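# Transfer chocolate bars from steel table to infeed belt

## Task

Take every chocolate bar in the row on the steel table and set it on the white infeed belt; each bar must end up lying flat, top side facing up, and fully within the belt's surface.

## Robot and tools

ROBOT. Two arms: left_arm (carrying a left hand) and right_arm (carrying a right hand). Each hand has five fingers; the left one mirrors the right. Measured bases in the scene frame: left_arm at (+0.022, +0.292, +0.011) m, quat_wxyz (+1.000, 0, 0, -0.025); right_arm at (-0.029, -0.302, +0.013) m, quat_wxyz (+1.000, 0, 0, +0.003). A post stands on the floor behind the arms. Loose items may occasionally get a small push from outside.

FRAME. Scene frame: origin at table-top height, halfway between the nominal bases; +z up, +x outward over the table, left_arm on the +y side (these names do not match image left/right). All reported poses and targets use this frame. Readings may be off by a few cm, worse at long reach.

HAND POINT. A point fixed to the palm: 0.05 m in front of it, 0.15 m from the wrist flange along the fingers, in line with the index. Its +z runs along straight fingers, +y out of the palm, +x across the palm away from the thumb on the right hand (toward the thumb on the left). Straight fingers reach 0.06-0.07 m past it along +z, with their centre lines 0.06 m behind it along -y. A wrist bracket on the little-finger side extends 0.10 m across the palm and can collide.

ROW LAYOUT (28 numbers, each in [-1, 1], always all 28 even if one arm is idle): left_arm dx, dy, dz, rx, ry, rz; left hand thumb_turn, thumb_bend, index, middle, ring, little, force_limit, speed; then the same 14 for right_arm. Pose numbers are offsets, not poses: measured from that arm's Hand target when the action or move begins, along scene axes; 1.0 = 0.6 m or 180 degrees; rx, ry, rz form one rotation vector, turning about the Hand target position. All six at 0 means no new pose request. Hand numbers are absolute targets: -1 open/straight, +1 closed/curled; thumb_turn +1 puts the thumb in front of the palm. force_limit maps -1 to about 0 N up to +1 at 10 N (15 N for the two thumb motors); speed rises from near zero at -1 to full at +0.48 and stays full above. There is no 'unchanged' value: to keep a hand as is, resend the eight numbers last executed for it (if none yet, its hand_measured plus hand_force_limit and hand_speed).

TOOLS.
execute_actions(actions, cameras): actions is a list of actions, each a list of up to 15 rows, one per 1/30 s step; a shorter action holds its final row to step 15. Every row in an action counts from the same starting Hand target, so repeating an offset in a new action moves further. Images come only with an empty list or when cameras names them (["all"], or names).
move(target, speed, blend, blocking, cameras): straight-line hand paths toward one row or a list of up to 15 rows; every row's offsets count from the Hand targets at the move's start. speed in m/s, 0.002 to 4.3, default 0.25 (turns up to twice that in rad/s), one value or one per target. blend in m rounds corners; 0 stops at each target. Total time capped at 10 s. No obstacle avoidance. blocking=false returns after about 0.5 s while motion continues. Result adds a 'move:' line: done, off_target, moving, held or fault, plus limits such as paced (clipped) or held (steps withheld).
wait(seconds 0-3600), stop() brakes a running move, zoom_image(camera, region [x0,y0,x1,y1] pixels, max 504x504) on cam_high, cam_left_wrist or cam_right_wrist, show_instructions(), finished_scene(scene=1) ends irrevocably.

RESULTS. end_effector_position (m) and end_effector_quat_wxyz; Hand target (last commanded pose after clipping, base for next offsets); joint positions, velocities, torques; motor temperatures; hand_measured, hand_stopped_by (moving, target, force, stalled, fault) and hand_load_n (positive = finger pushed open), each six values in motor order. A lost grip shows mainly as hand_load_n dropping near 0.

BEHAVIOUR. Orientation commands are clipped to 40 degrees from current per step. Arms often rest 1-3 cm (up to 5) short, usually low, without any contact; a following execute_actions with zero offsets re-requests the target, or send the gap as an offset. To stop pushing into something, command back past the hand point.

GRIPPING. Thumb in front of palm: grasps items about 0.035-0.065 m thick; thumb tip against index pad can pinch light items up to about 0.08 m. For gentle grips close with speed -0.94 or lower. To squeeze harder raise force_limit and send a more-closed target; to loosen send a more-open one.

CAMERAS. cam_high 504x504 fixed overhead; cam_left_wrist and cam_right_wrist 672x504 fisheye on the wrists.

AVOID. Dropping bars even slightly, releasing moving items, fast impacts, hard pushes, anything falling from the table or left off it, contact or pressing between the two arms/hands, excessive finger loads, and overheating (warning at 85 °C, the arm drops at 100 °C).

Each tool is called in YAML: its name, and indented under it one key for each argument.

Reference images:

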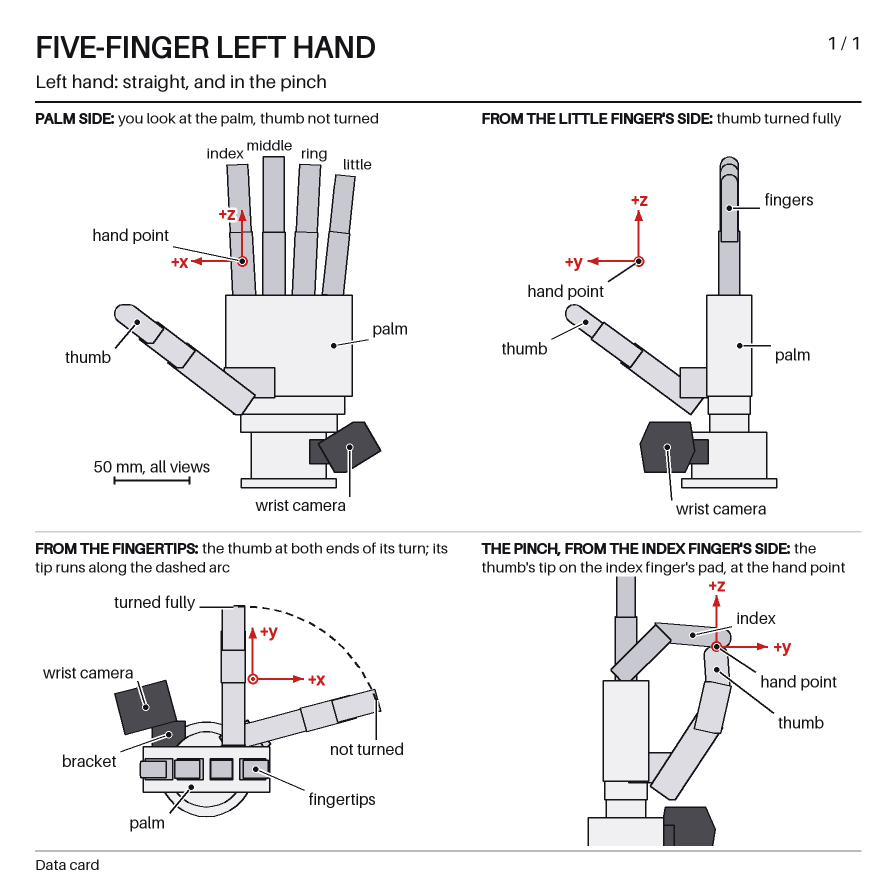

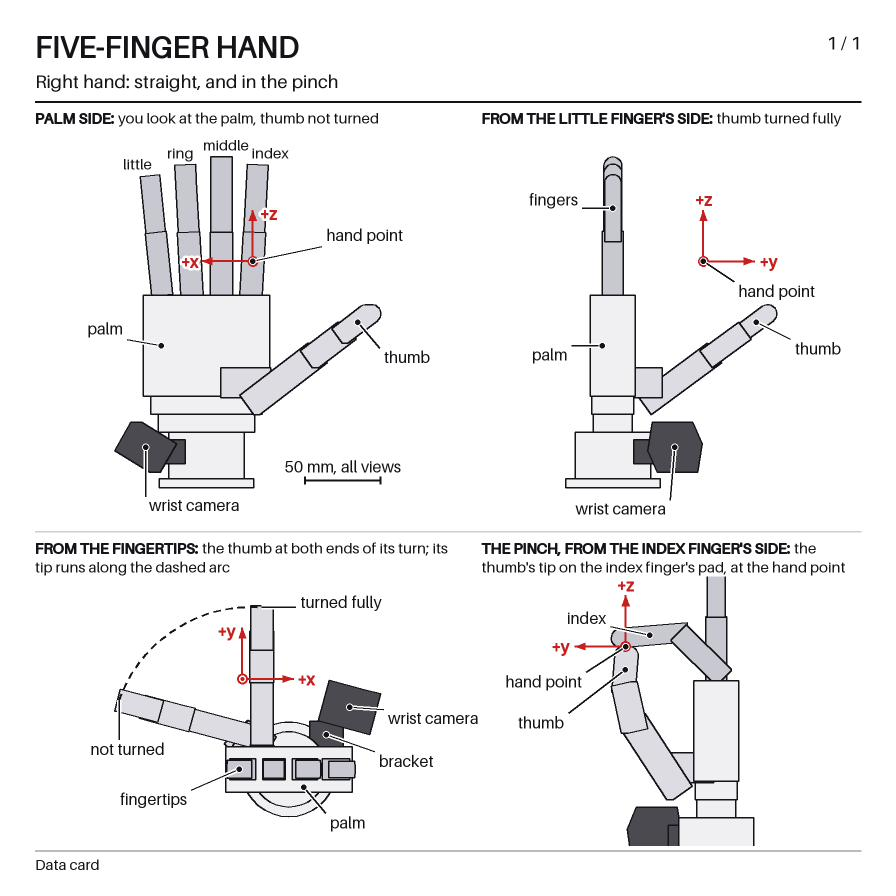

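## Session

execute_actions:
  actions: []

Scene clock: 0.00 s.
left_arm: end_effector_position=(+0.3936, +0.2691, +0.3769) hand_measured=(-1.000, -1.000, -1.000, -1.000, -1.000, -1.000) hand_load_n=(+0.0, +0.0, +0.0, +0.0, +0.0, +0.0) hand_stopped_by=(target, target, target, target, target, target) hand_force_limit=0.00 hand_speed=-0.80 end_effector_quat_wxyz=(+0.393, -0.014, +0.914, +0.100) | right_arm: end_effector_position=(+0.5771, -0.3256, +0.1652) hand_measured=(-1.000, -1.000, -1.000, -1.000, -1.000, -1.000) hand_load_n=(+0.0, +0.0, +0.0, +0.0, +0.0, +0.0) hand_stopped_by=(target, target, target, target, target, target) hand_force_limit=0.00 hand_speed=-0.80 end_effector_quat_wxyz=(+0.095, -0.141, +0.974, -0.146)
Joint positions: left_arm=[-0.385 0.976 1.193 -1.086 -0.497 1.291] | right_arm=[-0.074 1.747 1.562 -1.131 0.245 1.184]
Joint velocities: within noise
Joint torques (N m): no reading
Motor temperatures (°C): left_arm=[29 30 32 27 31 32] | right_arm=[29 33 31 31 29 31]
Heat: left arm: hottest elbow 32 °C; right arm: hottest shoulder 33 °C.
Hand target: left_arm +0.3963, +0.2678, +0.3849; +0.400, -0.016, +0.911, +0.096 | right_arm +0.5851, -0.3261, +0.1766; +0.108, -0.139, +0.973, -0.149

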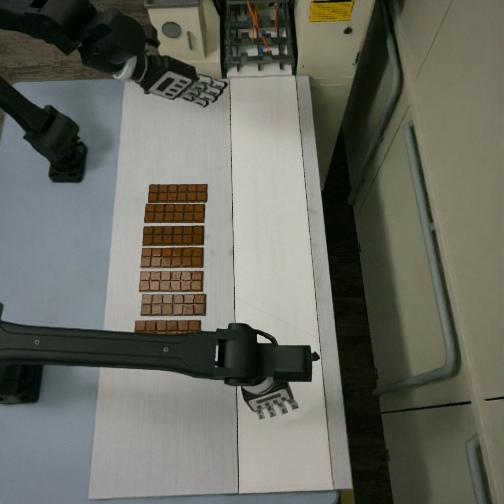

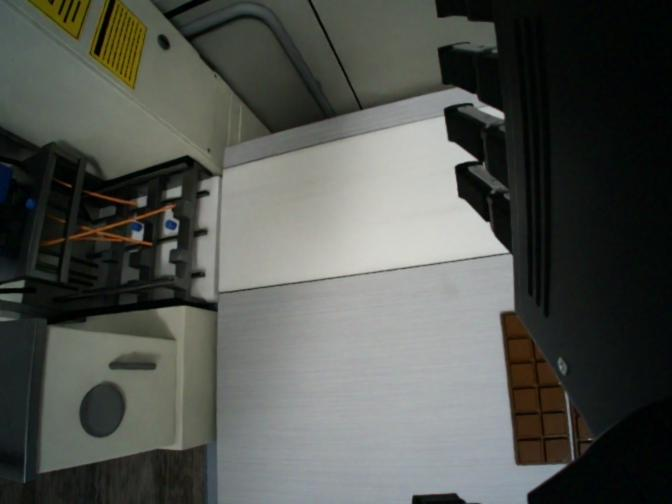

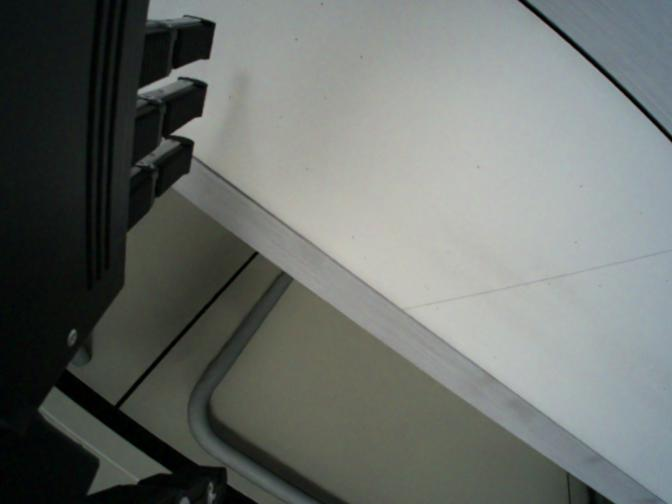

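zoom_image:
  camera: "cam_high"
  region: [110, 160, 350, 400]

zoom_image:
  camera: "cam_high"
  region: [200, 0, 350, 150]

Scaled by 2.100 from the camera's image (finer frame: 720x720).

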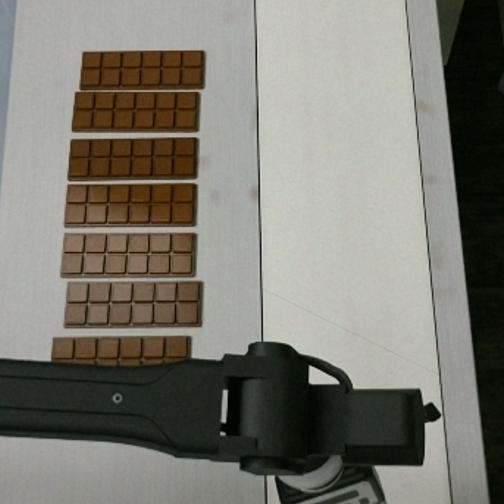

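Scaled by 3.360 from the camera's image (finer frame: 720x720).

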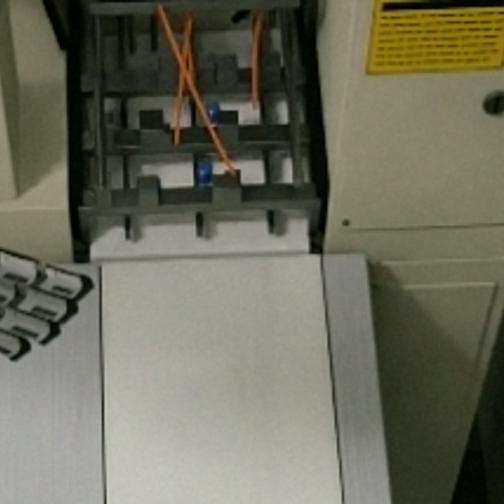

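move:
  target: [0.007,-0.03,-0.12,0.1566,0.2554,-0.4774,-1,-1,-1,-1,1,1,0,-0.2,-0.225,0.043,0.12,0.1347,-0.0215,-0.5826,-1,-1,-1,-1,1,1,0,-0.2]
  speed: 0.3
  cameras: ["all"]

Scene clock: 113.40 s.
left_arm: end_effector_position=(+0.3910, +0.2583, +0.3019) hand_measured=(-1.000, -1.000, -1.000, -1.000, +1.000, +1.000) hand_load_n=(+0.0, +0.0, +0.0, +0.0, +0.5, +0.0) hand_stopped_by=(target, target, target, target, target, target) hand_force_limit=0.00 hand_speed=-0.20 end_effector_quat_wxyz=(-0.051, +0.460, +0.873, +0.152) | right_arm: end_effector_position=(+0.4485, -0.2950, +0.2506) hand_measured=(-1.000, -1.000, -1.000, -1.000, +1.000, +1.000) hand_load_n=(+0.0, +0.0, +0.0, +0.0, +0.0, +0.0) hand_stopped_by=(target, target, target, target, target, target) hand_force_limit=0.00 hand_speed=-0.20 end_effector_quat_wxyz=(-0.093, +0.338, +0.920, +0.174)
Joint positions: left_arm=[-0.38 1.297 1.337 -1.698 -0.309 2.098] | right_arm=[-0.217 1.505 1.429 -1.638 -0.372 2.037]
Joint torques (N m): left_arm=[-0.03 -11.28 11.21 0.18 -0.35 0.18] | right_arm=[-1.08 -9.82 9.42 -0.39 -0.59 0.09]
Motor temperatures (°C): left_arm=[29 31 42 27 31 31] | right_arm=[28 43 42 31 29 31]
Heat: left arm: hottest elbow 42 °C; right arm: hottest shoulder 43 °C.
Hand target: left_arm +0.4005, +0.2498, +0.3130; +0.000, +0.707, +0.707, +0.000 | right_arm +0.4500, -0.3004, +0.2487; -0.025, +0.622, +0.781, +0.047
Off the commanded pose: left_arm 0.017 m, 39 deg | right_arm 0.006 m, 54 deg; orientation clipped.
joint sent to its limit (left arm) — joint 4 (wrist pitch), lower limit; joint 6 (wrist roll), upper limit. The joint targets are off in orientation, not in position.
joint sent to its limit (right arm) — joint 6 (wrist roll), upper limit. The joint targets are off in orientation, not in position.
move: off_target (left_arm, right_arm); limits=paced
cam_left_wrist: T_world_to_cam=[[-0.93707, -0.32066, -0.13811, 0.48805], [-0.32235, 0.64268, 0.69502, -0.24374], [-0.1341, 0.6958, -0.7056, 0.20003]] pos_world=[0.40559, 0.17397, 0.37795]
cam_right_wrist: T_world_to_cam=[[0.38799, 0.85752, 0.33783, -0.01221], [0.81391, -0.49077, 0.31097, -0.58741], [0.43246, 0.1543, -0.88835, 0.18831]] pos_world=[0.4014, -0.30687, 0.35408]

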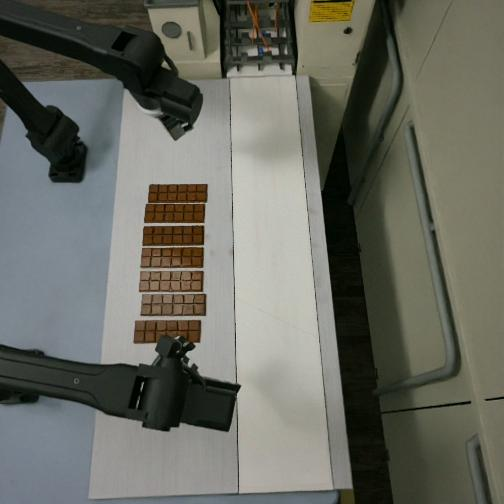

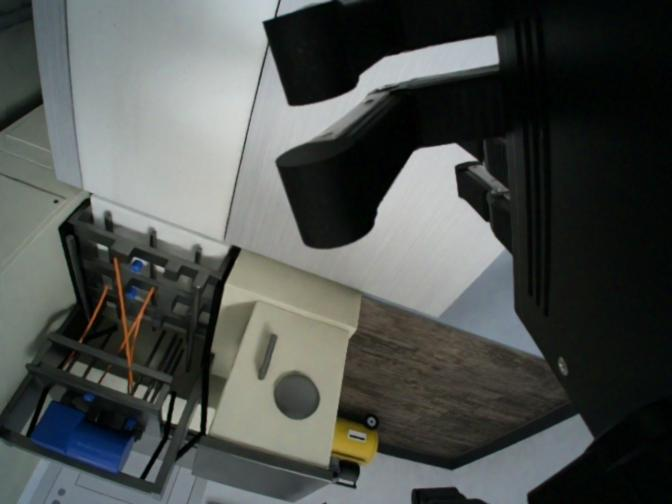

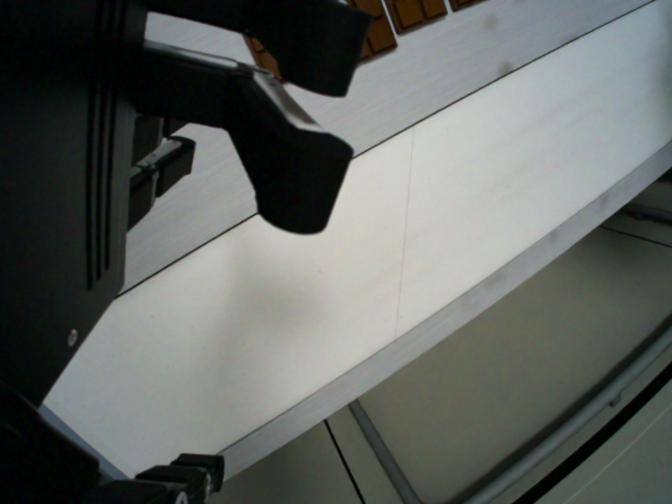

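move:
  target:
    - [0,0,0,0,0,0.5,1,-1,-1,-1,1,1,0,-0.2,-0.1,0.043,0,0,0,0.5,1,-1,-1,-1,1,1,0,-0.2]
    - [-0.379,-0.148,-0.238,0.0689,-0.1081,0.9866,1,-1,-1,-1,1,1,0,-0.2,-0.5025,0.217,-0.131,0.0389,0.0609,0.930,1,-1,-1,-1,1,1,0,-0.2]
  speed: 0.35
  blend: [0.05,0]
  cameras: ["all"]

Scene clock: 201.27 s.
left_arm: end_effector_position=(+0.1766, +0.1627, +0.1708) hand_measured=(+1.000, -1.000, -1.000, -1.000, +1.000, +1.000) hand_load_n=(+0.0, +0.0, +0.0, +0.0, +0.0, +0.0) hand_stopped_by=(target, target, target, target, target, target) hand_force_limit=0.00 hand_speed=-0.20 end_effector_quat_wxyz=(-0.024, +0.695, -0.707, -0.129) | right_arm: end_effector_position=(+0.1507, -0.1694, +0.1711) hand_measured=(+1.000, -1.000, -1.000, -1.000, +1.000, +1.000) hand_load_n=(+0.0, -0.5, +0.0, +0.0, +0.0, +0.5) hand_stopped_by=(target, target, target, target, target, target) hand_force_limit=0.00 hand_speed=-0.20 end_effector_quat_wxyz=(+0.131, +0.698, -0.703, +0.025)
Joint positions: left_arm=[-0.475 1.142 0.914 -1.579 -0.114 -0.521] | right_arm=[0.487 1.209 0.963 -1.562 0.122 0.514]
Joint torques (N m): left_arm=[-0.21 -9.64 6.87 0.23 -0.06 -0.12] | right_arm=[0.44 -6.59 7.64 0.01 0.24 -0.23]
Motor temperatures (°C): left_arm=[29 31 51 27 31 31] | right_arm=[28 38 41 31 29 30]
Heat: left arm: hottest elbow 51 °C; right arm: hottest elbow 41 °C.
Hand target: left_arm +0.1730, +0.1611, +0.1702; -0.028, +0.696, -0.707, -0.127 | right_arm +0.1485, -0.1702, +0.1701; +0.126, +0.707, -0.695, +0.028
Off the commanded pose: left_arm 0.004 m, 0 deg | right_arm 0.003 m, 1 deg.
move: done; blend cut to 0 m at target 1
cam_left_wrist: T_world_to_cam=[[0.95141, -0.24941, -0.18059, -0.09951], [-0.18489, -0.93169, 0.31269, 0.13686], [-0.24624, -0.2641, -0.93253, 0.36]] pos_world=[0.20862, 0.19777, 0.27494]
cam_right_wrist: T_world_to_cam=[[-0.936, -0.28118, 0.21177, 0.05066], [-0.1925, 0.91255, 0.36082, 0.12213], [-0.29471, 0.29696, -0.90827, 0.36425]] pos_world=[0.17828, -0.20537, 0.27604]

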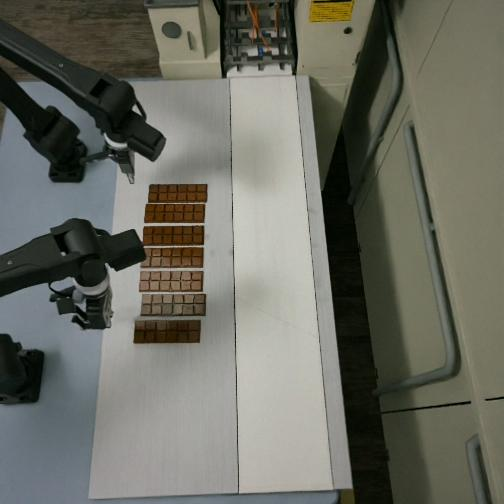

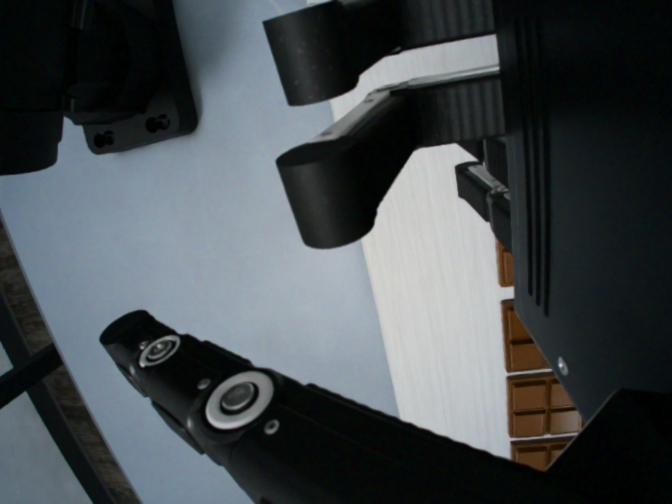

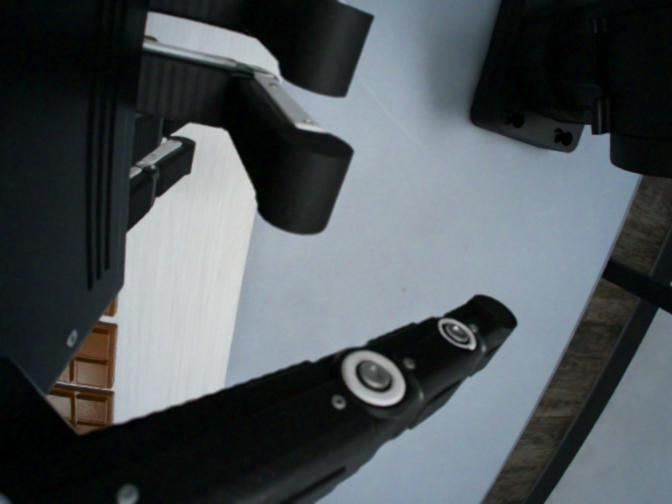

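zoom_image:
  camera: "cam_high"
  region: [40, 80, 240, 220]

zoom_image:
  camera: "cam_high"
  region: [40, 210, 240, 350]

Scaled by 2.520 from the camera's image (finer frame: 720x720).

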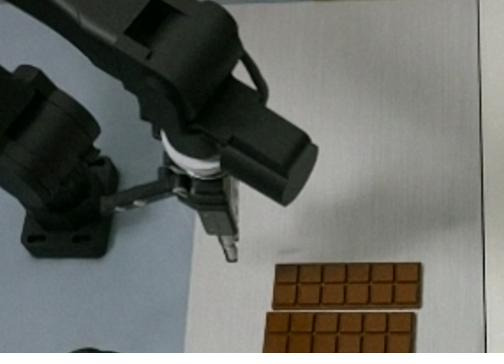

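Scaled by 2.520 from the camera's image (finer frame: 720x720).

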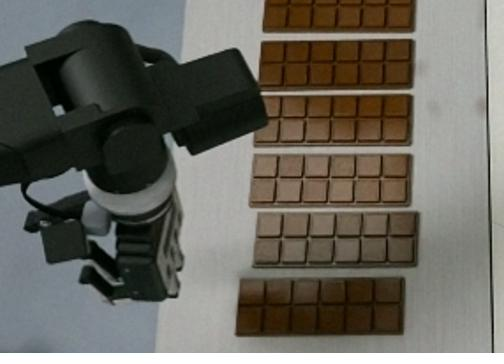

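move:
  target: [0,0,-0.125,0,0,0,1,-1,-1,-1,1,1,0,-0.2,0,0,-0.125,0,0,0,1,-1,-1,-1,1,1,0,-0.2]
  speed: 0.15
  cameras: ["all"]

zoom_image:
  camera: "cam_high"
  region: [80, 140, 220, 240]

zoom_image:
  camera: "cam_high"
  region: [60, 270, 200, 370]

Scene clock: 222.40 s.
left_arm: end_effector_position=(+0.1745, +0.1640, +0.1005) hand_measured=(+1.000, -1.000, -1.000, -1.000, +1.000, +1.000) hand_load_n=(+0.0, +0.0, +0.0, -0.5, +0.5, +0.0) hand_stopped_by=(target, target, target, target, target, target) hand_force_limit=0.00 hand_speed=-0.20 end_effector_quat_wxyz=(-0.026, +0.696, -0.707, -0.123) | right_arm: end_effector_position=(+0.1498, -0.1699, +0.0977) hand_measured=(+1.000, -1.000, -1.000, -1.000, +1.000, +1.000) hand_load_n=(+0.0, +0.0, +0.0, +0.0, +0.0, +0.0) hand_stopped_by=(target, target, target, target, target, target) hand_force_limit=0.00 hand_speed=-0.20 end_effector_quat_wxyz=(+0.126, +0.699, -0.704, +0.026)
Joint positions: left_arm=[-0.475 1.194 0.762 -1.363 -0.115 -0.521] | right_arm=[0.487 1.274 0.815 -1.34 0.122 0.514]
Joint torques (N m): left_arm=[-0.38 -7.65 6.49 0.66 -0.04 -0.12] | right_arm=[0.67 -5.77 7.31 0.09 0.24 -0.21]
Heat: left arm: hottest elbow 48 °C; right arm: hottest elbow 40 °C.
Hand target: left_arm +0.1730, +0.1610, +0.0953; -0.028, +0.695, -0.707, -0.126 | right_arm +0.1484, -0.1702, +0.0951; +0.126, +0.707, -0.696, +0.028
Off the commanded pose: left_arm 0.006 m, 0 deg | right_arm 0.003 m, 1 deg.
move: done
cam_left_wrist: T_world_to_cam=[[0.95323, -0.25048, -0.16915, -0.11106], [-0.18839, -0.93003, 0.31552, 0.15978], [-0.23635, -0.26889, -0.93372, 0.29339]] pos_world=[0.20531, 0.19967, 0.20474]
cam_right_wrist: T_world_to_cam=[[-0.93776, -0.28209, 0.20255, 0.06637], [-0.19555, 0.91092, 0.36329, 0.14881], [-0.28698, 0.30107, -0.90939, 0.29706]] pos_world=[0.17659, -0.20627, 0.20264]

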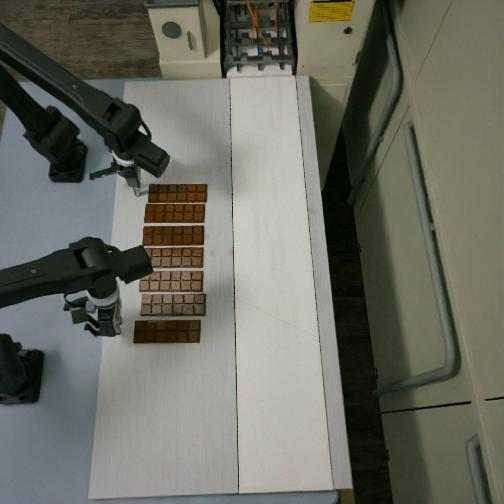

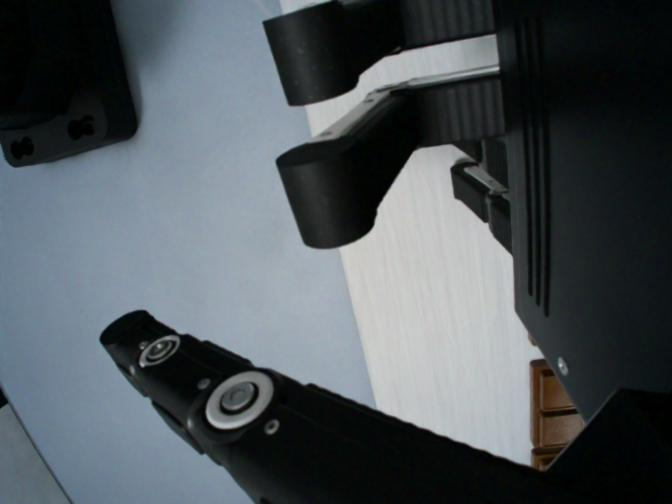

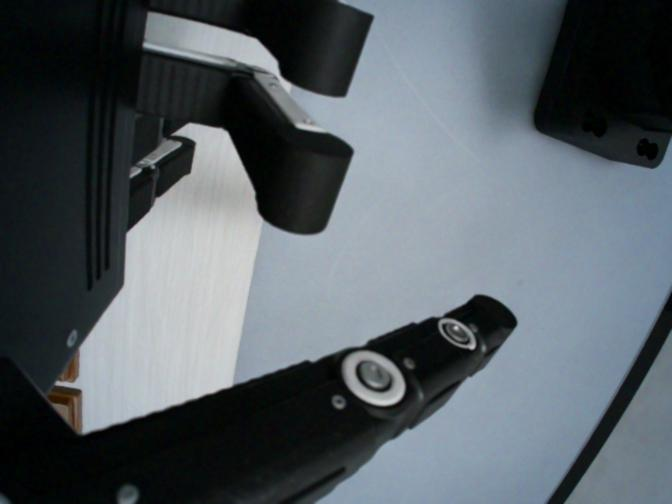

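Scaled by 3.600 from the camera's image (finer frame: 720x720).

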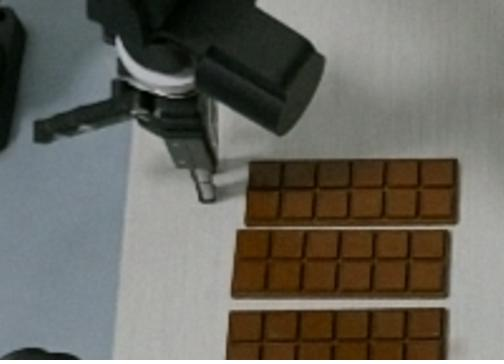

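Scaled by 3.600 from the camera's image (finer frame: 720x720).

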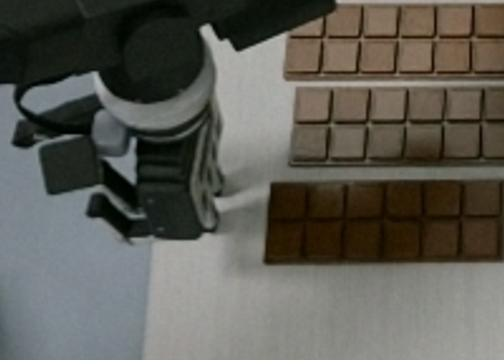

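move:
  target: [0,0,-0.03,0,0,0,1,-1,-1,-1,1,1,0,-0.2,0,0,-0.03,0,0,0,1,-1,-1,-1,1,1,0,-0.2]
  speed: 0.05
  cameras: ["cam_high"]

zoom_image:
  camera: "cam_high"
  region: [100, 160, 200, 230]

zoom_image:
  camera: "cam_high"
  region: [80, 290, 180, 360]

Scene clock: 253.87 s.
left_arm: end_effector_position=(+0.1758, +0.1633, +0.0990) hand_measured=(+1.000, -1.000, -1.000, -1.000, +1.000, +1.000) hand_load_n=(+0.0, -0.5, -3.0, -4.0, +0.0, +0.0) hand_stopped_by=(target, target, target, target, target, target) hand_force_limit=0.00 hand_speed=-0.20 end_effector_quat_wxyz=(-0.027, +0.696, -0.707, -0.120) | right_arm: end_effector_position=(+0.1541, -0.1682, +0.0925) hand_measured=(+1.000, -1.000, -1.000, -1.000, +1.000, +1.000) hand_load_n=(+0.0, +0.0, +0.0, -3.0, +0.0, +0.0) hand_stopped_by=(target, target, target, target, target, target) hand_force_limit=0.00 hand_speed=-0.20 end_effector_quat_wxyz=(+0.115, +0.700, -0.704, +0.030)
Joint positions: left_arm=[-0.475 1.194 0.76 -1.354 -0.115 -0.521] | right_arm=[0.487 1.275 0.807 -1.308 0.124 0.511]
Joint torques (N m): left_arm=[-0.09 -5.77 4.18 2.44 -0.03 -0.13] | right_arm=[0.5 -4.13 5.46 1.07 0.16 -0.2]
Motor temperatures (°C): left_arm=[28 31 44 27 31 31] | right_arm=[28 36 41 30 29 30]
Heat: left arm: hottest elbow 44 °C; right arm: hottest elbow 41 °C.
Hand target: left_arm +0.1729, +0.1610, +0.0772; -0.028, +0.695, -0.707, -0.127 | right_arm +0.1485, -0.1701, +0.0771; +0.126, +0.707, -0.696, +0.028
Off the commanded pose: left_arm 0.022 m, 1 deg | right_arm 0.017 m, 2 deg.
move: off_target (left_arm, right_arm)

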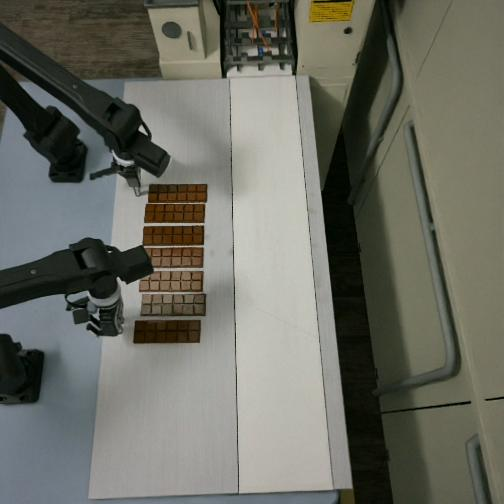

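Scaled by 5.040 from the camera's image (finer frame: 720x720).

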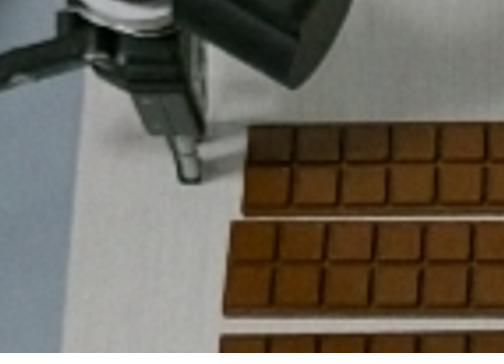

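Scaled by 5.040 from the camera's image (finer frame: 720x720).

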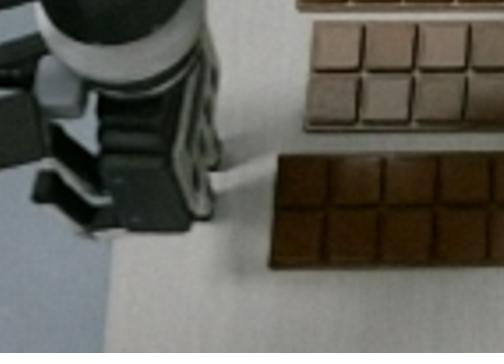

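move:
  target:
    - [0,-0.02,0.0247,0,0,0,1,-1,-1,-1,1,1,0,-0.2,0,-0.02,0.0167,0,0,0,1,-1,-1,-1,1,1,0,-0.2]
    - [0.12,-0.02,0.0247,0,0,0,1,-1,-1,-1,1,1,0,-0.2,0.12,-0.02,0.0167,0,0,0,1,-1,-1,-1,1,1,0,-0.2]
  speed: 0.1
  cameras: ["cam_high"]

zoom_image:
  camera: "cam_high"
  region: [110, 160, 250, 230]

zoom_image:
  camera: "cam_high"
  region: [100, 290, 240, 360]

Scene clock: 294.73 s.
left_arm: end_effector_position=(+0.2155, +0.1570, +0.1032) hand_measured=(+1.000, -1.000, -1.000, -1.000, +1.000, +1.000) hand_load_n=(+0.0, +0.0, -6.5, -3.5, +0.0, +0.0) hand_stopped_by=(target, target, target, target, target, target) hand_force_limit=0.00 hand_speed=-0.20 end_effector_quat_wxyz=(-0.016, +0.684, -0.714, -0.150) | right_arm: end_effector_position=(+0.1925, -0.1834, +0.0951) hand_measured=(+1.000, -1.000, -1.000, -1.000, +1.000, +1.000) hand_load_n=(+0.0, +0.0, -4.0, -5.0, +0.0, +0.0) hand_stopped_by=(target, target, target, target, target, target) hand_force_limit=0.00 hand_speed=-0.20 end_effector_quat_wxyz=(+0.141, +0.713, -0.686, +0.011)
Joint positions: left_arm=[-0.433 1.352 0.888 -1.384 -0.125 -0.457] | right_arm=[0.389 1.4 0.911 -1.334 0.132 0.373]
Joint torques (N m): left_arm=[2.43 -7.71 9.17 2.8 -0.36 -0.02] | right_arm=[-2.2 -4.78 10.63 1.72 1.02 -0.02]
Heat: left arm: hottest elbow 40 °C; right arm: hottest elbow 38 °C.
Hand target: left_arm +0.2450, +0.1490, +0.0921; -0.028, +0.695, -0.707, -0.126 | right_arm +0.2204, -0.1822, +0.0870; +0.126, +0.707, -0.696, +0.028
Off the commanded pose: left_arm 0.032 m, 3 deg | right_arm 0.029 m, 3 deg.
move: off_target (left_arm, right_arm)

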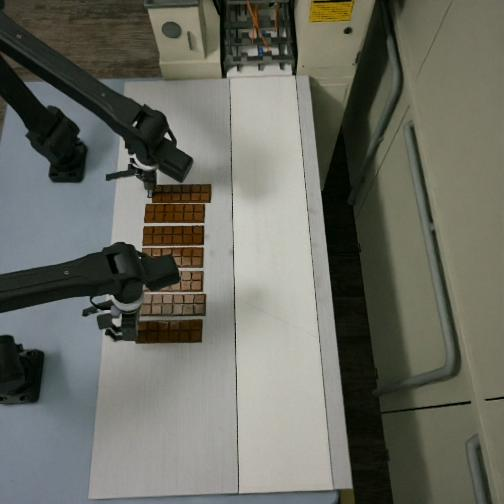

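Scaled by 3.600 from the camera's image (finer frame: 720x720).

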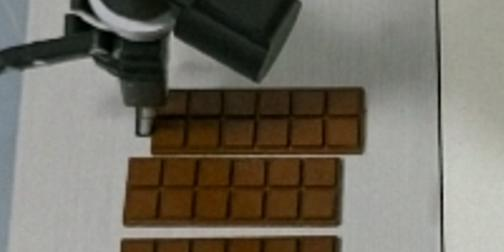

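Scaled by 3.600 from the camera's image (finer frame: 720x720).

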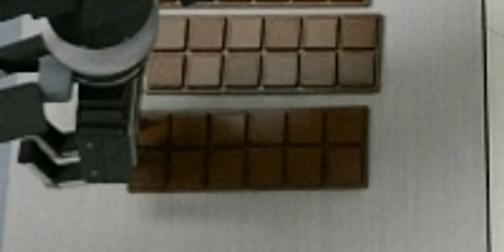

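move:
  target:
    - [0,0,0.0133,0,0,0,1,-1,-1,-1,1,1,0,-0.2,0,0,0.0083,0,0,0,1,-1,-1,-1,1,1,0,-0.2]
    - [0.12,0,0.0133,0,0,0,1,-1,-1,-1,1,1,0,-0.2,0.12,0,0.0083,0,0,0,1,-1,-1,-1,1,1,0,-0.2]
  speed: 0.1
  cameras: ["cam_high"]

zoom_image:
  camera: "cam_high"
  region: [110, 160, 250, 230]

zoom_image:
  camera: "cam_high"
  region: [100, 290, 240, 360]

Scene clock: 314.60 s.
left_arm: end_effector_position=(+0.2960, +0.1507, +0.1045) hand_measured=(+1.000, -1.000, -1.000, -1.000, +1.000, +1.000) hand_load_n=(+0.0, +0.0, -2.0, -2.0, +0.0, +0.0) hand_stopped_by=(target, target, target, target, target, target) hand_force_limit=0.00 hand_speed=-0.20 end_effector_quat_wxyz=(-0.022, +0.692, -0.709, -0.137) | right_arm: end_effector_position=(+0.2687, -0.1837, +0.0954) hand_measured=(+1.000, -1.000, -1.000, -1.000, +1.000, +1.000) hand_load_n=(+0.0, +0.0, -3.0, -2.0, +0.0, +0.0) hand_stopped_by=(target, target, target, target, target, target) hand_force_limit=0.00 hand_speed=-0.20 end_effector_quat_wxyz=(+0.139, +0.710, -0.691, +0.018)
Joint positions: left_arm=[-0.351 1.516 1.074 -1.367 -0.145 -0.394] | right_arm=[0.321 1.567 1.1 -1.337 0.158 0.318]
Joint torques (N m): left_arm=[2.08 -11.87 9.59 1.25 -0.27 0.11] | right_arm=[-1.26 -7.94 11.29 0.79 0.46 -0.11]
Heat: left arm: hottest elbow 42 °C; right arm: hottest elbow 39 °C.
Hand target: left_arm +0.3170, +0.1491, +0.1000; -0.028, +0.695, -0.707, -0.126 | right_arm +0.2926, -0.1821, +0.0921; +0.126, +0.707, -0.696, +0.028
Off the commanded pose: left_arm 0.021 m, 1 deg | right_arm 0.024 m, 2 deg.
move: off_target (left_arm, right_arm)

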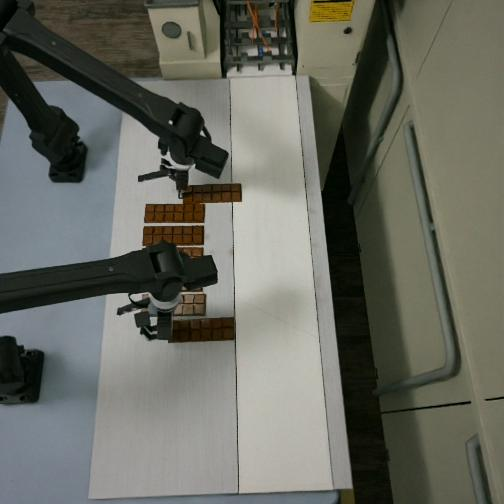

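Scaled by 3.600 from the camera's image (finer frame: 720x720).

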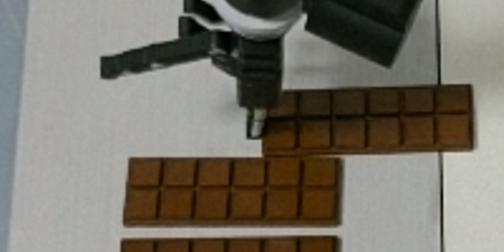

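Scaled by 3.600 from the camera's image (finer frame: 720x720).

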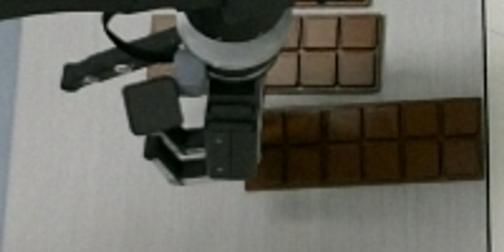

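move:
  target: [0.213,0,0,0,0,-0.0083,1,-1,-1,-1,1,1,0,-0.2,0.258,0,0,0,0,-0.0083,1,-1,-1,-1,1,1,0,-0.2]
  speed: 0.12
  cameras: ["cam_high"]

zoom_image:
  camera: "cam_high"
  region: [190, 160, 330, 230]

zoom_image:
  camera: "cam_high"
  region: [190, 290, 330, 360]

Scene clock: 333.20 s.
left_arm: end_effector_position=(+0.4293, +0.1452, +0.1071) hand_measured=(+1.000, -1.000, -1.000, -1.000, +1.000, +1.000) hand_load_n=(+0.0, +0.0, -0.5, -2.0, +0.0, +0.0) hand_stopped_by=(target, target, target, target, target, target) hand_force_limit=0.00 hand_speed=-0.20 end_effector_quat_wxyz=(-0.029, +0.685, -0.717, -0.124) | right_arm: end_effector_position=(+0.4277, -0.1794, +0.0967) hand_measured=(+1.000, -1.000, -1.000, -1.000, +1.000, +1.000) hand_load_n=(+0.0, +0.0, -1.5, -1.0, +0.0, +0.0) hand_stopped_by=(target, target, target, target, target, target) hand_force_limit=0.00 hand_speed=-0.20 end_effector_quat_wxyz=(+0.133, +0.699, -0.702, +0.020)
Joint positions: left_arm=[-0.265 1.799 1.454 -1.42 -0.169 -0.286] | right_arm=[0.233 1.925 1.601 -1.458 0.172 0.262]
Joint torques (N m): left_arm=[2.2 -16.97 10.13 0.4 -0.21 0.16] | right_arm=[-1.14 -13.27 12.21 0.09 0.41 -0.14]
Heat: left arm: hottest elbow 43 °C; right arm: hottest elbow 44 °C.
Hand target: left_arm +0.4449, +0.1490, +0.1001; -0.029, +0.686, -0.716, -0.126 | right_arm +0.4472, -0.1823, +0.0920; +0.127, +0.698, -0.705, +0.026
Off the commanded pose: left_arm 0.017 m, 0 deg | right_arm 0.020 m, 1 deg.
move: off_target (left_arm, right_arm)

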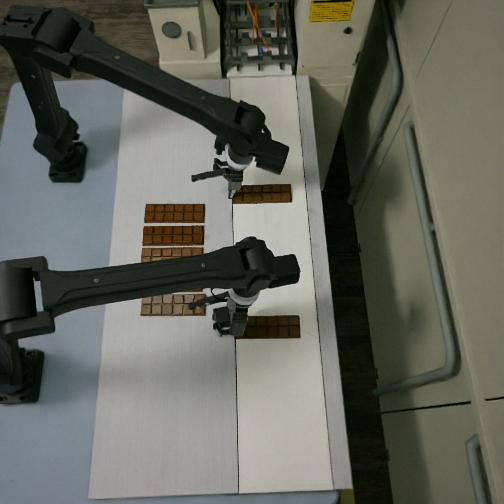

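Scaled by 3.600 from the camera's image (finer frame: 720x720).

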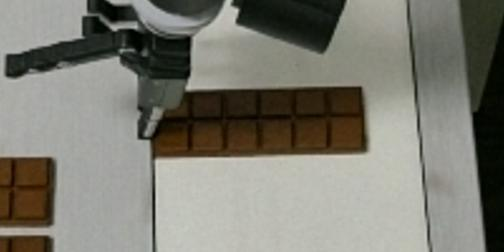

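Scaled by 3.600 from the camera's image (finer frame: 720x720).

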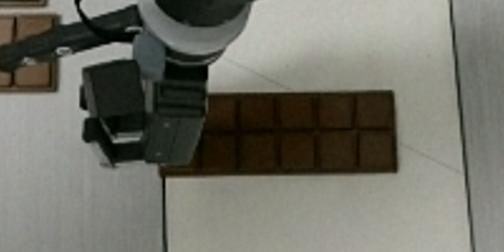

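move:
  target:
    - [0.0333,0,0,0,0,0,1,-1,-1,-1,1,1,0,-0.2,0.035,0,0,0,0,0,1,-1,-1,-1,1,1,0,-0.2]
    - [-0.0167,0,0,0,0,0,1,-1,-1,-1,1,1,0,-0.2,-0.0167,0,0,0,0,0,1,-1,-1,-1,1,1,0,-0.2]
    - [-0.03,0,0.1,0,0,0,1,-1,-1,-1,1,1,0,-0.2,-0.03,0,0.1,0,0,0,1,-1,-1,-1,1,1,0,-0.2]
    - [-0.4615,-0.1073,0.1,0,0,0,1,-1,-1,-1,1,1,0,-0.2,-0.47,0.116,0.1,0,0,0,1,-1,-1,-1,1,1,0,-0.2]
  speed: [0.1,0.1,0.15,0.3]
  blend: [0,0.01,0.02,0]
  cameras: ["cam_high"]

zoom_image:
  camera: "cam_high"
  region: [100, 160, 340, 360]

Scene clock: 380.03 s.
left_arm: end_effector_position=(+0.1735, +0.0888, +0.1621) hand_measured=(+1.000, -1.000, -1.000, -1.000, +1.000, +1.000) hand_load_n=(+0.0, +0.0, +0.0, +0.0, +0.0, +0.0) hand_stopped_by=(target, target, target, target, target, target) hand_force_limit=0.00 hand_speed=-0.20 end_effector_quat_wxyz=(-0.023, +0.664, -0.737, -0.121) | right_arm: end_effector_position=(+0.1700, -0.1167, +0.1539) hand_measured=(+1.000, -1.000, -1.000, -1.000, +1.000, +1.000) hand_load_n=(+0.0, +0.0, +0.0, +0.0, +0.0, +0.0) hand_stopped_by=(target, target, target, target, target, target) hand_force_limit=0.00 hand_speed=-0.20 end_effector_quat_wxyz=(+0.123, +0.717, -0.685, +0.022)
Joint positions: left_arm=[-0.692 1.267 0.992 -1.532 -0.069 -0.646] | right_arm=[0.598 1.34 1.032 -1.495 0.093 0.568]
Joint torques (N m): left_arm=[2.02 -10.11 7.54 0.27 0.01 0.14] | right_arm=[-1.2 -6.89 8.54 -0.32 0.08 -0.17]
Heat: left arm: hottest elbow 48 °C; right arm: hottest elbow 45 °C.
Hand target: left_arm +0.1773, +0.0911, +0.1607; +0.022, -0.666, +0.736, +0.123 (not the last commanded pose) | right_arm +0.1728, -0.1189, +0.1528; +0.126, +0.717, -0.686, +0.021 (not the last commanded pose)
Off the commanded pose: left_arm 0.007 m, 4 deg | right_arm 0.007 m, 3 deg.
move: held (left_arm, right_arm; a check stopped the path); limits=held
pose unreachable (left arm): on one or more control steps of this call, first in action 0 (counted from 0), this arm could not follow its commanded pose, so it was not sent that pose on those steps. It may still have moved: this result reports where it is.
cause: moving toward the commanded pose would bring a part of the arm too close to another arm (a part of this arm just beyond joint 4 (wrist pitch) and a part of the right arm just beyond its joint 4 (wrist pitch), along the way the arms are being sent, or toward where that arm still pushes).
pose unreachable (right arm): on one or more control steps of this call, first in action 0 (counted from 0), this arm could not follow its commanded pose, so it was not sent that pose on those steps. It may still have moved: this result reports where it is.
cause: moving toward the commanded pose would bring a part of the arm too close to another arm (a part of this arm just beyond joint 4 (wrist pitch) and a part of the left arm just beyond its joint 4 (wrist pitch), along the way the arms are being sent, or toward where that arm still pushes).

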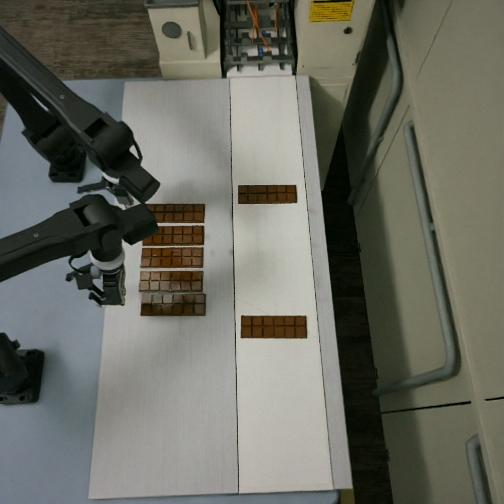

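Scaled by 2.100 from the camera's image (finer frame: 720x720).

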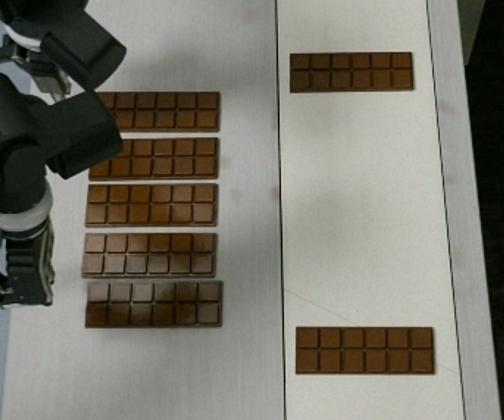

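move:
  target:
    - [0,0.1333,0,0.0056,-0.0038,0.0173,1,-1,-1,-1,1,1,0,-0.2,-0.005,0.0103,0,-0.0039,-0.0036,-0.0166,1,-1,-1,-1,1,1,0,-0.2]
    - [0,0.1333,0,0.0056,-0.0038,0.0173,1,-1,-1,-1,1,1,0,-0.2,-0.005,0.0103,-0.1013,-0.0039,-0.0036,-0.0166,1,-1,-1,-1,1,1,0,-0.2]
    - [0,0.1333,0,0.0056,-0.0038,0.0173,1,-1,-1,-1,1,1,0,-0.2,0.5003,0.0103,-0.1013,-0.0039,-0.0036,-0.0166,1,-1,-1,-1,1,1,0,-0.2]
  speed: [0.2,0.12,0.12]
  cameras: ["cam_high"]

zoom_image:
  camera: "cam_high"
  region: [100, 160, 340, 360]

Scene clock: 419.80 s.
left_arm: end_effector_position=(+0.1804, +0.1660, +0.1615) hand_measured=(+1.000, -1.000, -1.000, -1.000, +1.000, +1.000) hand_load_n=(+0.0, -0.5, +0.5, +0.0, +0.0, +0.0) hand_stopped_by=(target, target, target, target, target, target) hand_force_limit=0.00 hand_speed=-0.20 end_effector_quat_wxyz=(-0.032, +0.689, -0.714, -0.120) | right_arm: end_effector_position=(+0.4477, -0.1104, +0.0974) hand_measured=(+1.000, -1.000, -1.000, -1.000, +1.000, +1.000) hand_load_n=(+0.0, +0.0, -3.0, -1.5, +0.0, +0.0) hand_stopped_by=(target, target, target, target, target, target) hand_force_limit=0.00 hand_speed=-0.20 end_effector_quat_wxyz=(+0.142, +0.701, -0.698, +0.015)
Joint positions: left_arm=[-0.47 1.139 0.893 -1.539 -0.129 -0.497] | right_arm=[0.337 2.044 1.786 -1.558 0.148 0.357]
Joint torques (N m): left_arm=[1.67 -8.88 6.83 -0.03 -0.03 0.19] | right_arm=[-1.73 -14.8 12.93 0.5 0.52 -0.09]
Heat: left arm: hottest elbow 45 °C; right arm: hottest elbow 44 °C.
Hand target: left_arm +0.1773, +0.1710, +0.1606; -0.029, +0.686, -0.716, -0.127 | right_arm +0.4729, -0.1127, +0.0919; +0.127, +0.698, -0.705, +0.025
Off the commanded pose: left_arm 0.006 m, 1 deg | right_arm 0.026 m, 2 deg.
move: off_target (right_arm)

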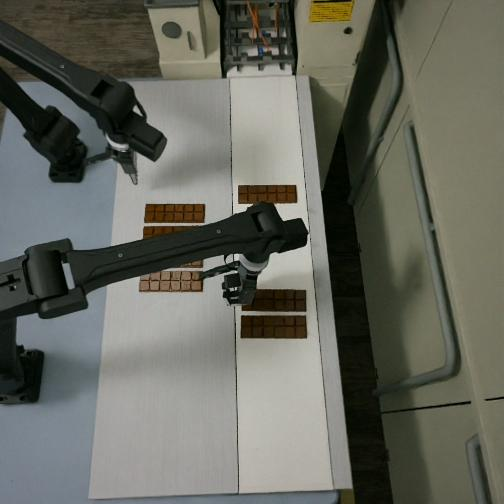

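Scaled by 2.100 from the camera's image (finer frame: 720x720).

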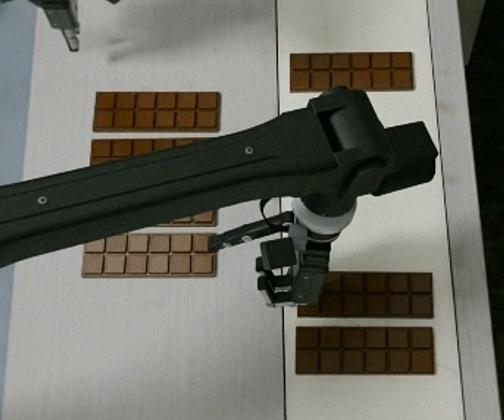

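move:
  target:
    - [-0.012,-0.144,0,0,0,0,1,-1,-1,-1,1,1,0,-0.2,-0.05,0,0,0,0,0,1,-1,-1,-1,1,1,0,-0.2]
    - [-0.012,-0.144,-0.101,0,0,0,1,-1,-1,-1,1,1,0,-0.2,-0.06,-0.1,0.1,0,0,0,1,-1,-1,-1,1,1,0,-0.2]
    - [0.4803,-0.144,-0.101,0,0,0,1,-1,-1,-1,1,1,0,-0.2,-0.5017,-0.1,0.1,0,0,0,1,-1,-1,-1,1,1,0,-0.2]
  speed: [0.2,0.12,0.12]
  cameras: ["cam_high"]

zoom_image:
  camera: "cam_high"
  region: [100, 160, 340, 360]

Scene clock: 440.10 s.
left_arm: end_effector_position=(+0.4608, +0.0939, +0.1080) hand_measured=(+1.000, -1.000, -1.000, -1.000, +1.000, +1.000) hand_load_n=(+0.5, +0.0, +0.0, +0.0, +0.0, +0.0) hand_stopped_by=(target, target, target, target, target, target) hand_force_limit=0.00 hand_speed=-0.20 end_effector_quat_wxyz=(-0.032, +0.696, -0.707, -0.124) | right_arm: end_effector_position=(+0.1781, -0.1740, +0.1524) hand_measured=(+1.000, -1.000, -1.000, -1.000, +1.000, +1.000) hand_load_n=(+0.0, +0.0, +0.0, +0.0, +0.0, +0.0) hand_stopped_by=(target, target, target, target, target, target) hand_force_limit=0.00 hand_speed=-0.20 end_effector_quat_wxyz=(+0.122, +0.700, -0.703, +0.027)
Joint positions: left_arm=[-0.332 1.914 1.627 -1.488 -0.157 -0.382] | right_arm=[0.434 1.27 0.968 -1.482 0.133 0.459]
Joint torques (N m): left_arm=[-0.26 -19.66 9.5 0.24 0.09 0.18] | right_arm=[0.97 -6.89 7.6 -0.7 -0.04 0.08]
Motor temperatures (°C): left_arm=[28 31 45 27 30 31] | right_arm=[28 38 46 30 29 30]
Heat: left arm: hottest elbow 45 °C; right arm: hottest elbow 46 °C.
Hand target: left_arm +0.4655, +0.0844, +0.1002; -0.029, +0.686, -0.716, -0.126 | right_arm +0.1720, -0.1727, +0.1519; +0.127, +0.698, -0.705, +0.025
Off the commanded pose: left_arm 0.013 m, 2 deg | right_arm 0.006 m, 1 deg.
move: off_target (left_arm)

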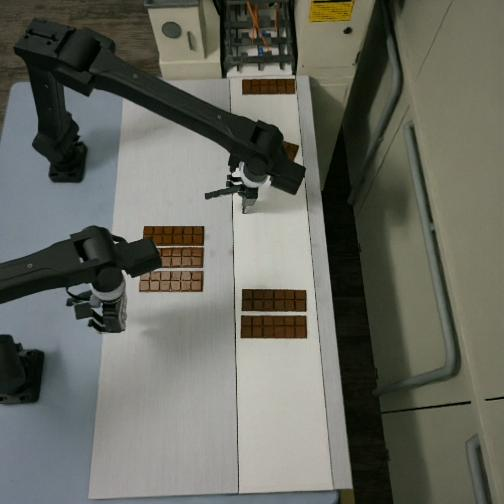

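Scaled by 2.100 from the camera's image (finer frame: 720x720).

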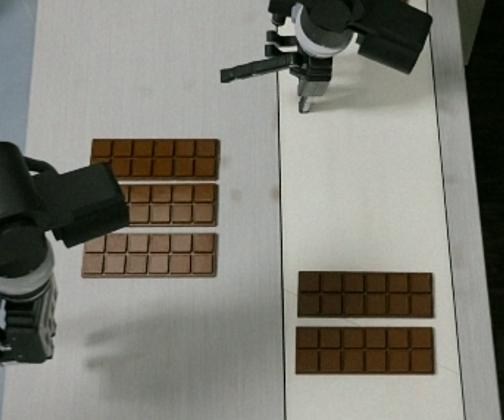

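zoom_image:
  camera: "cam_high"
  region: [190, 60, 330, 220]

Scaled by 3.150 from the camera's image (finer frame: 720x720).

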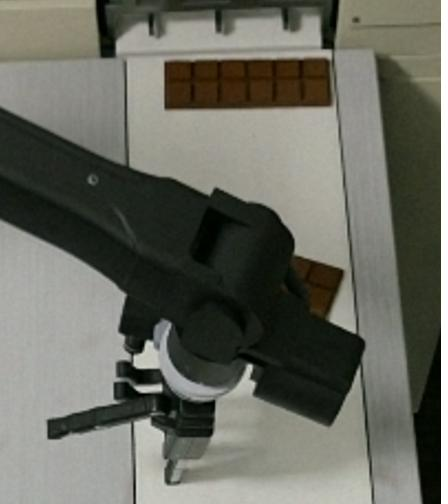

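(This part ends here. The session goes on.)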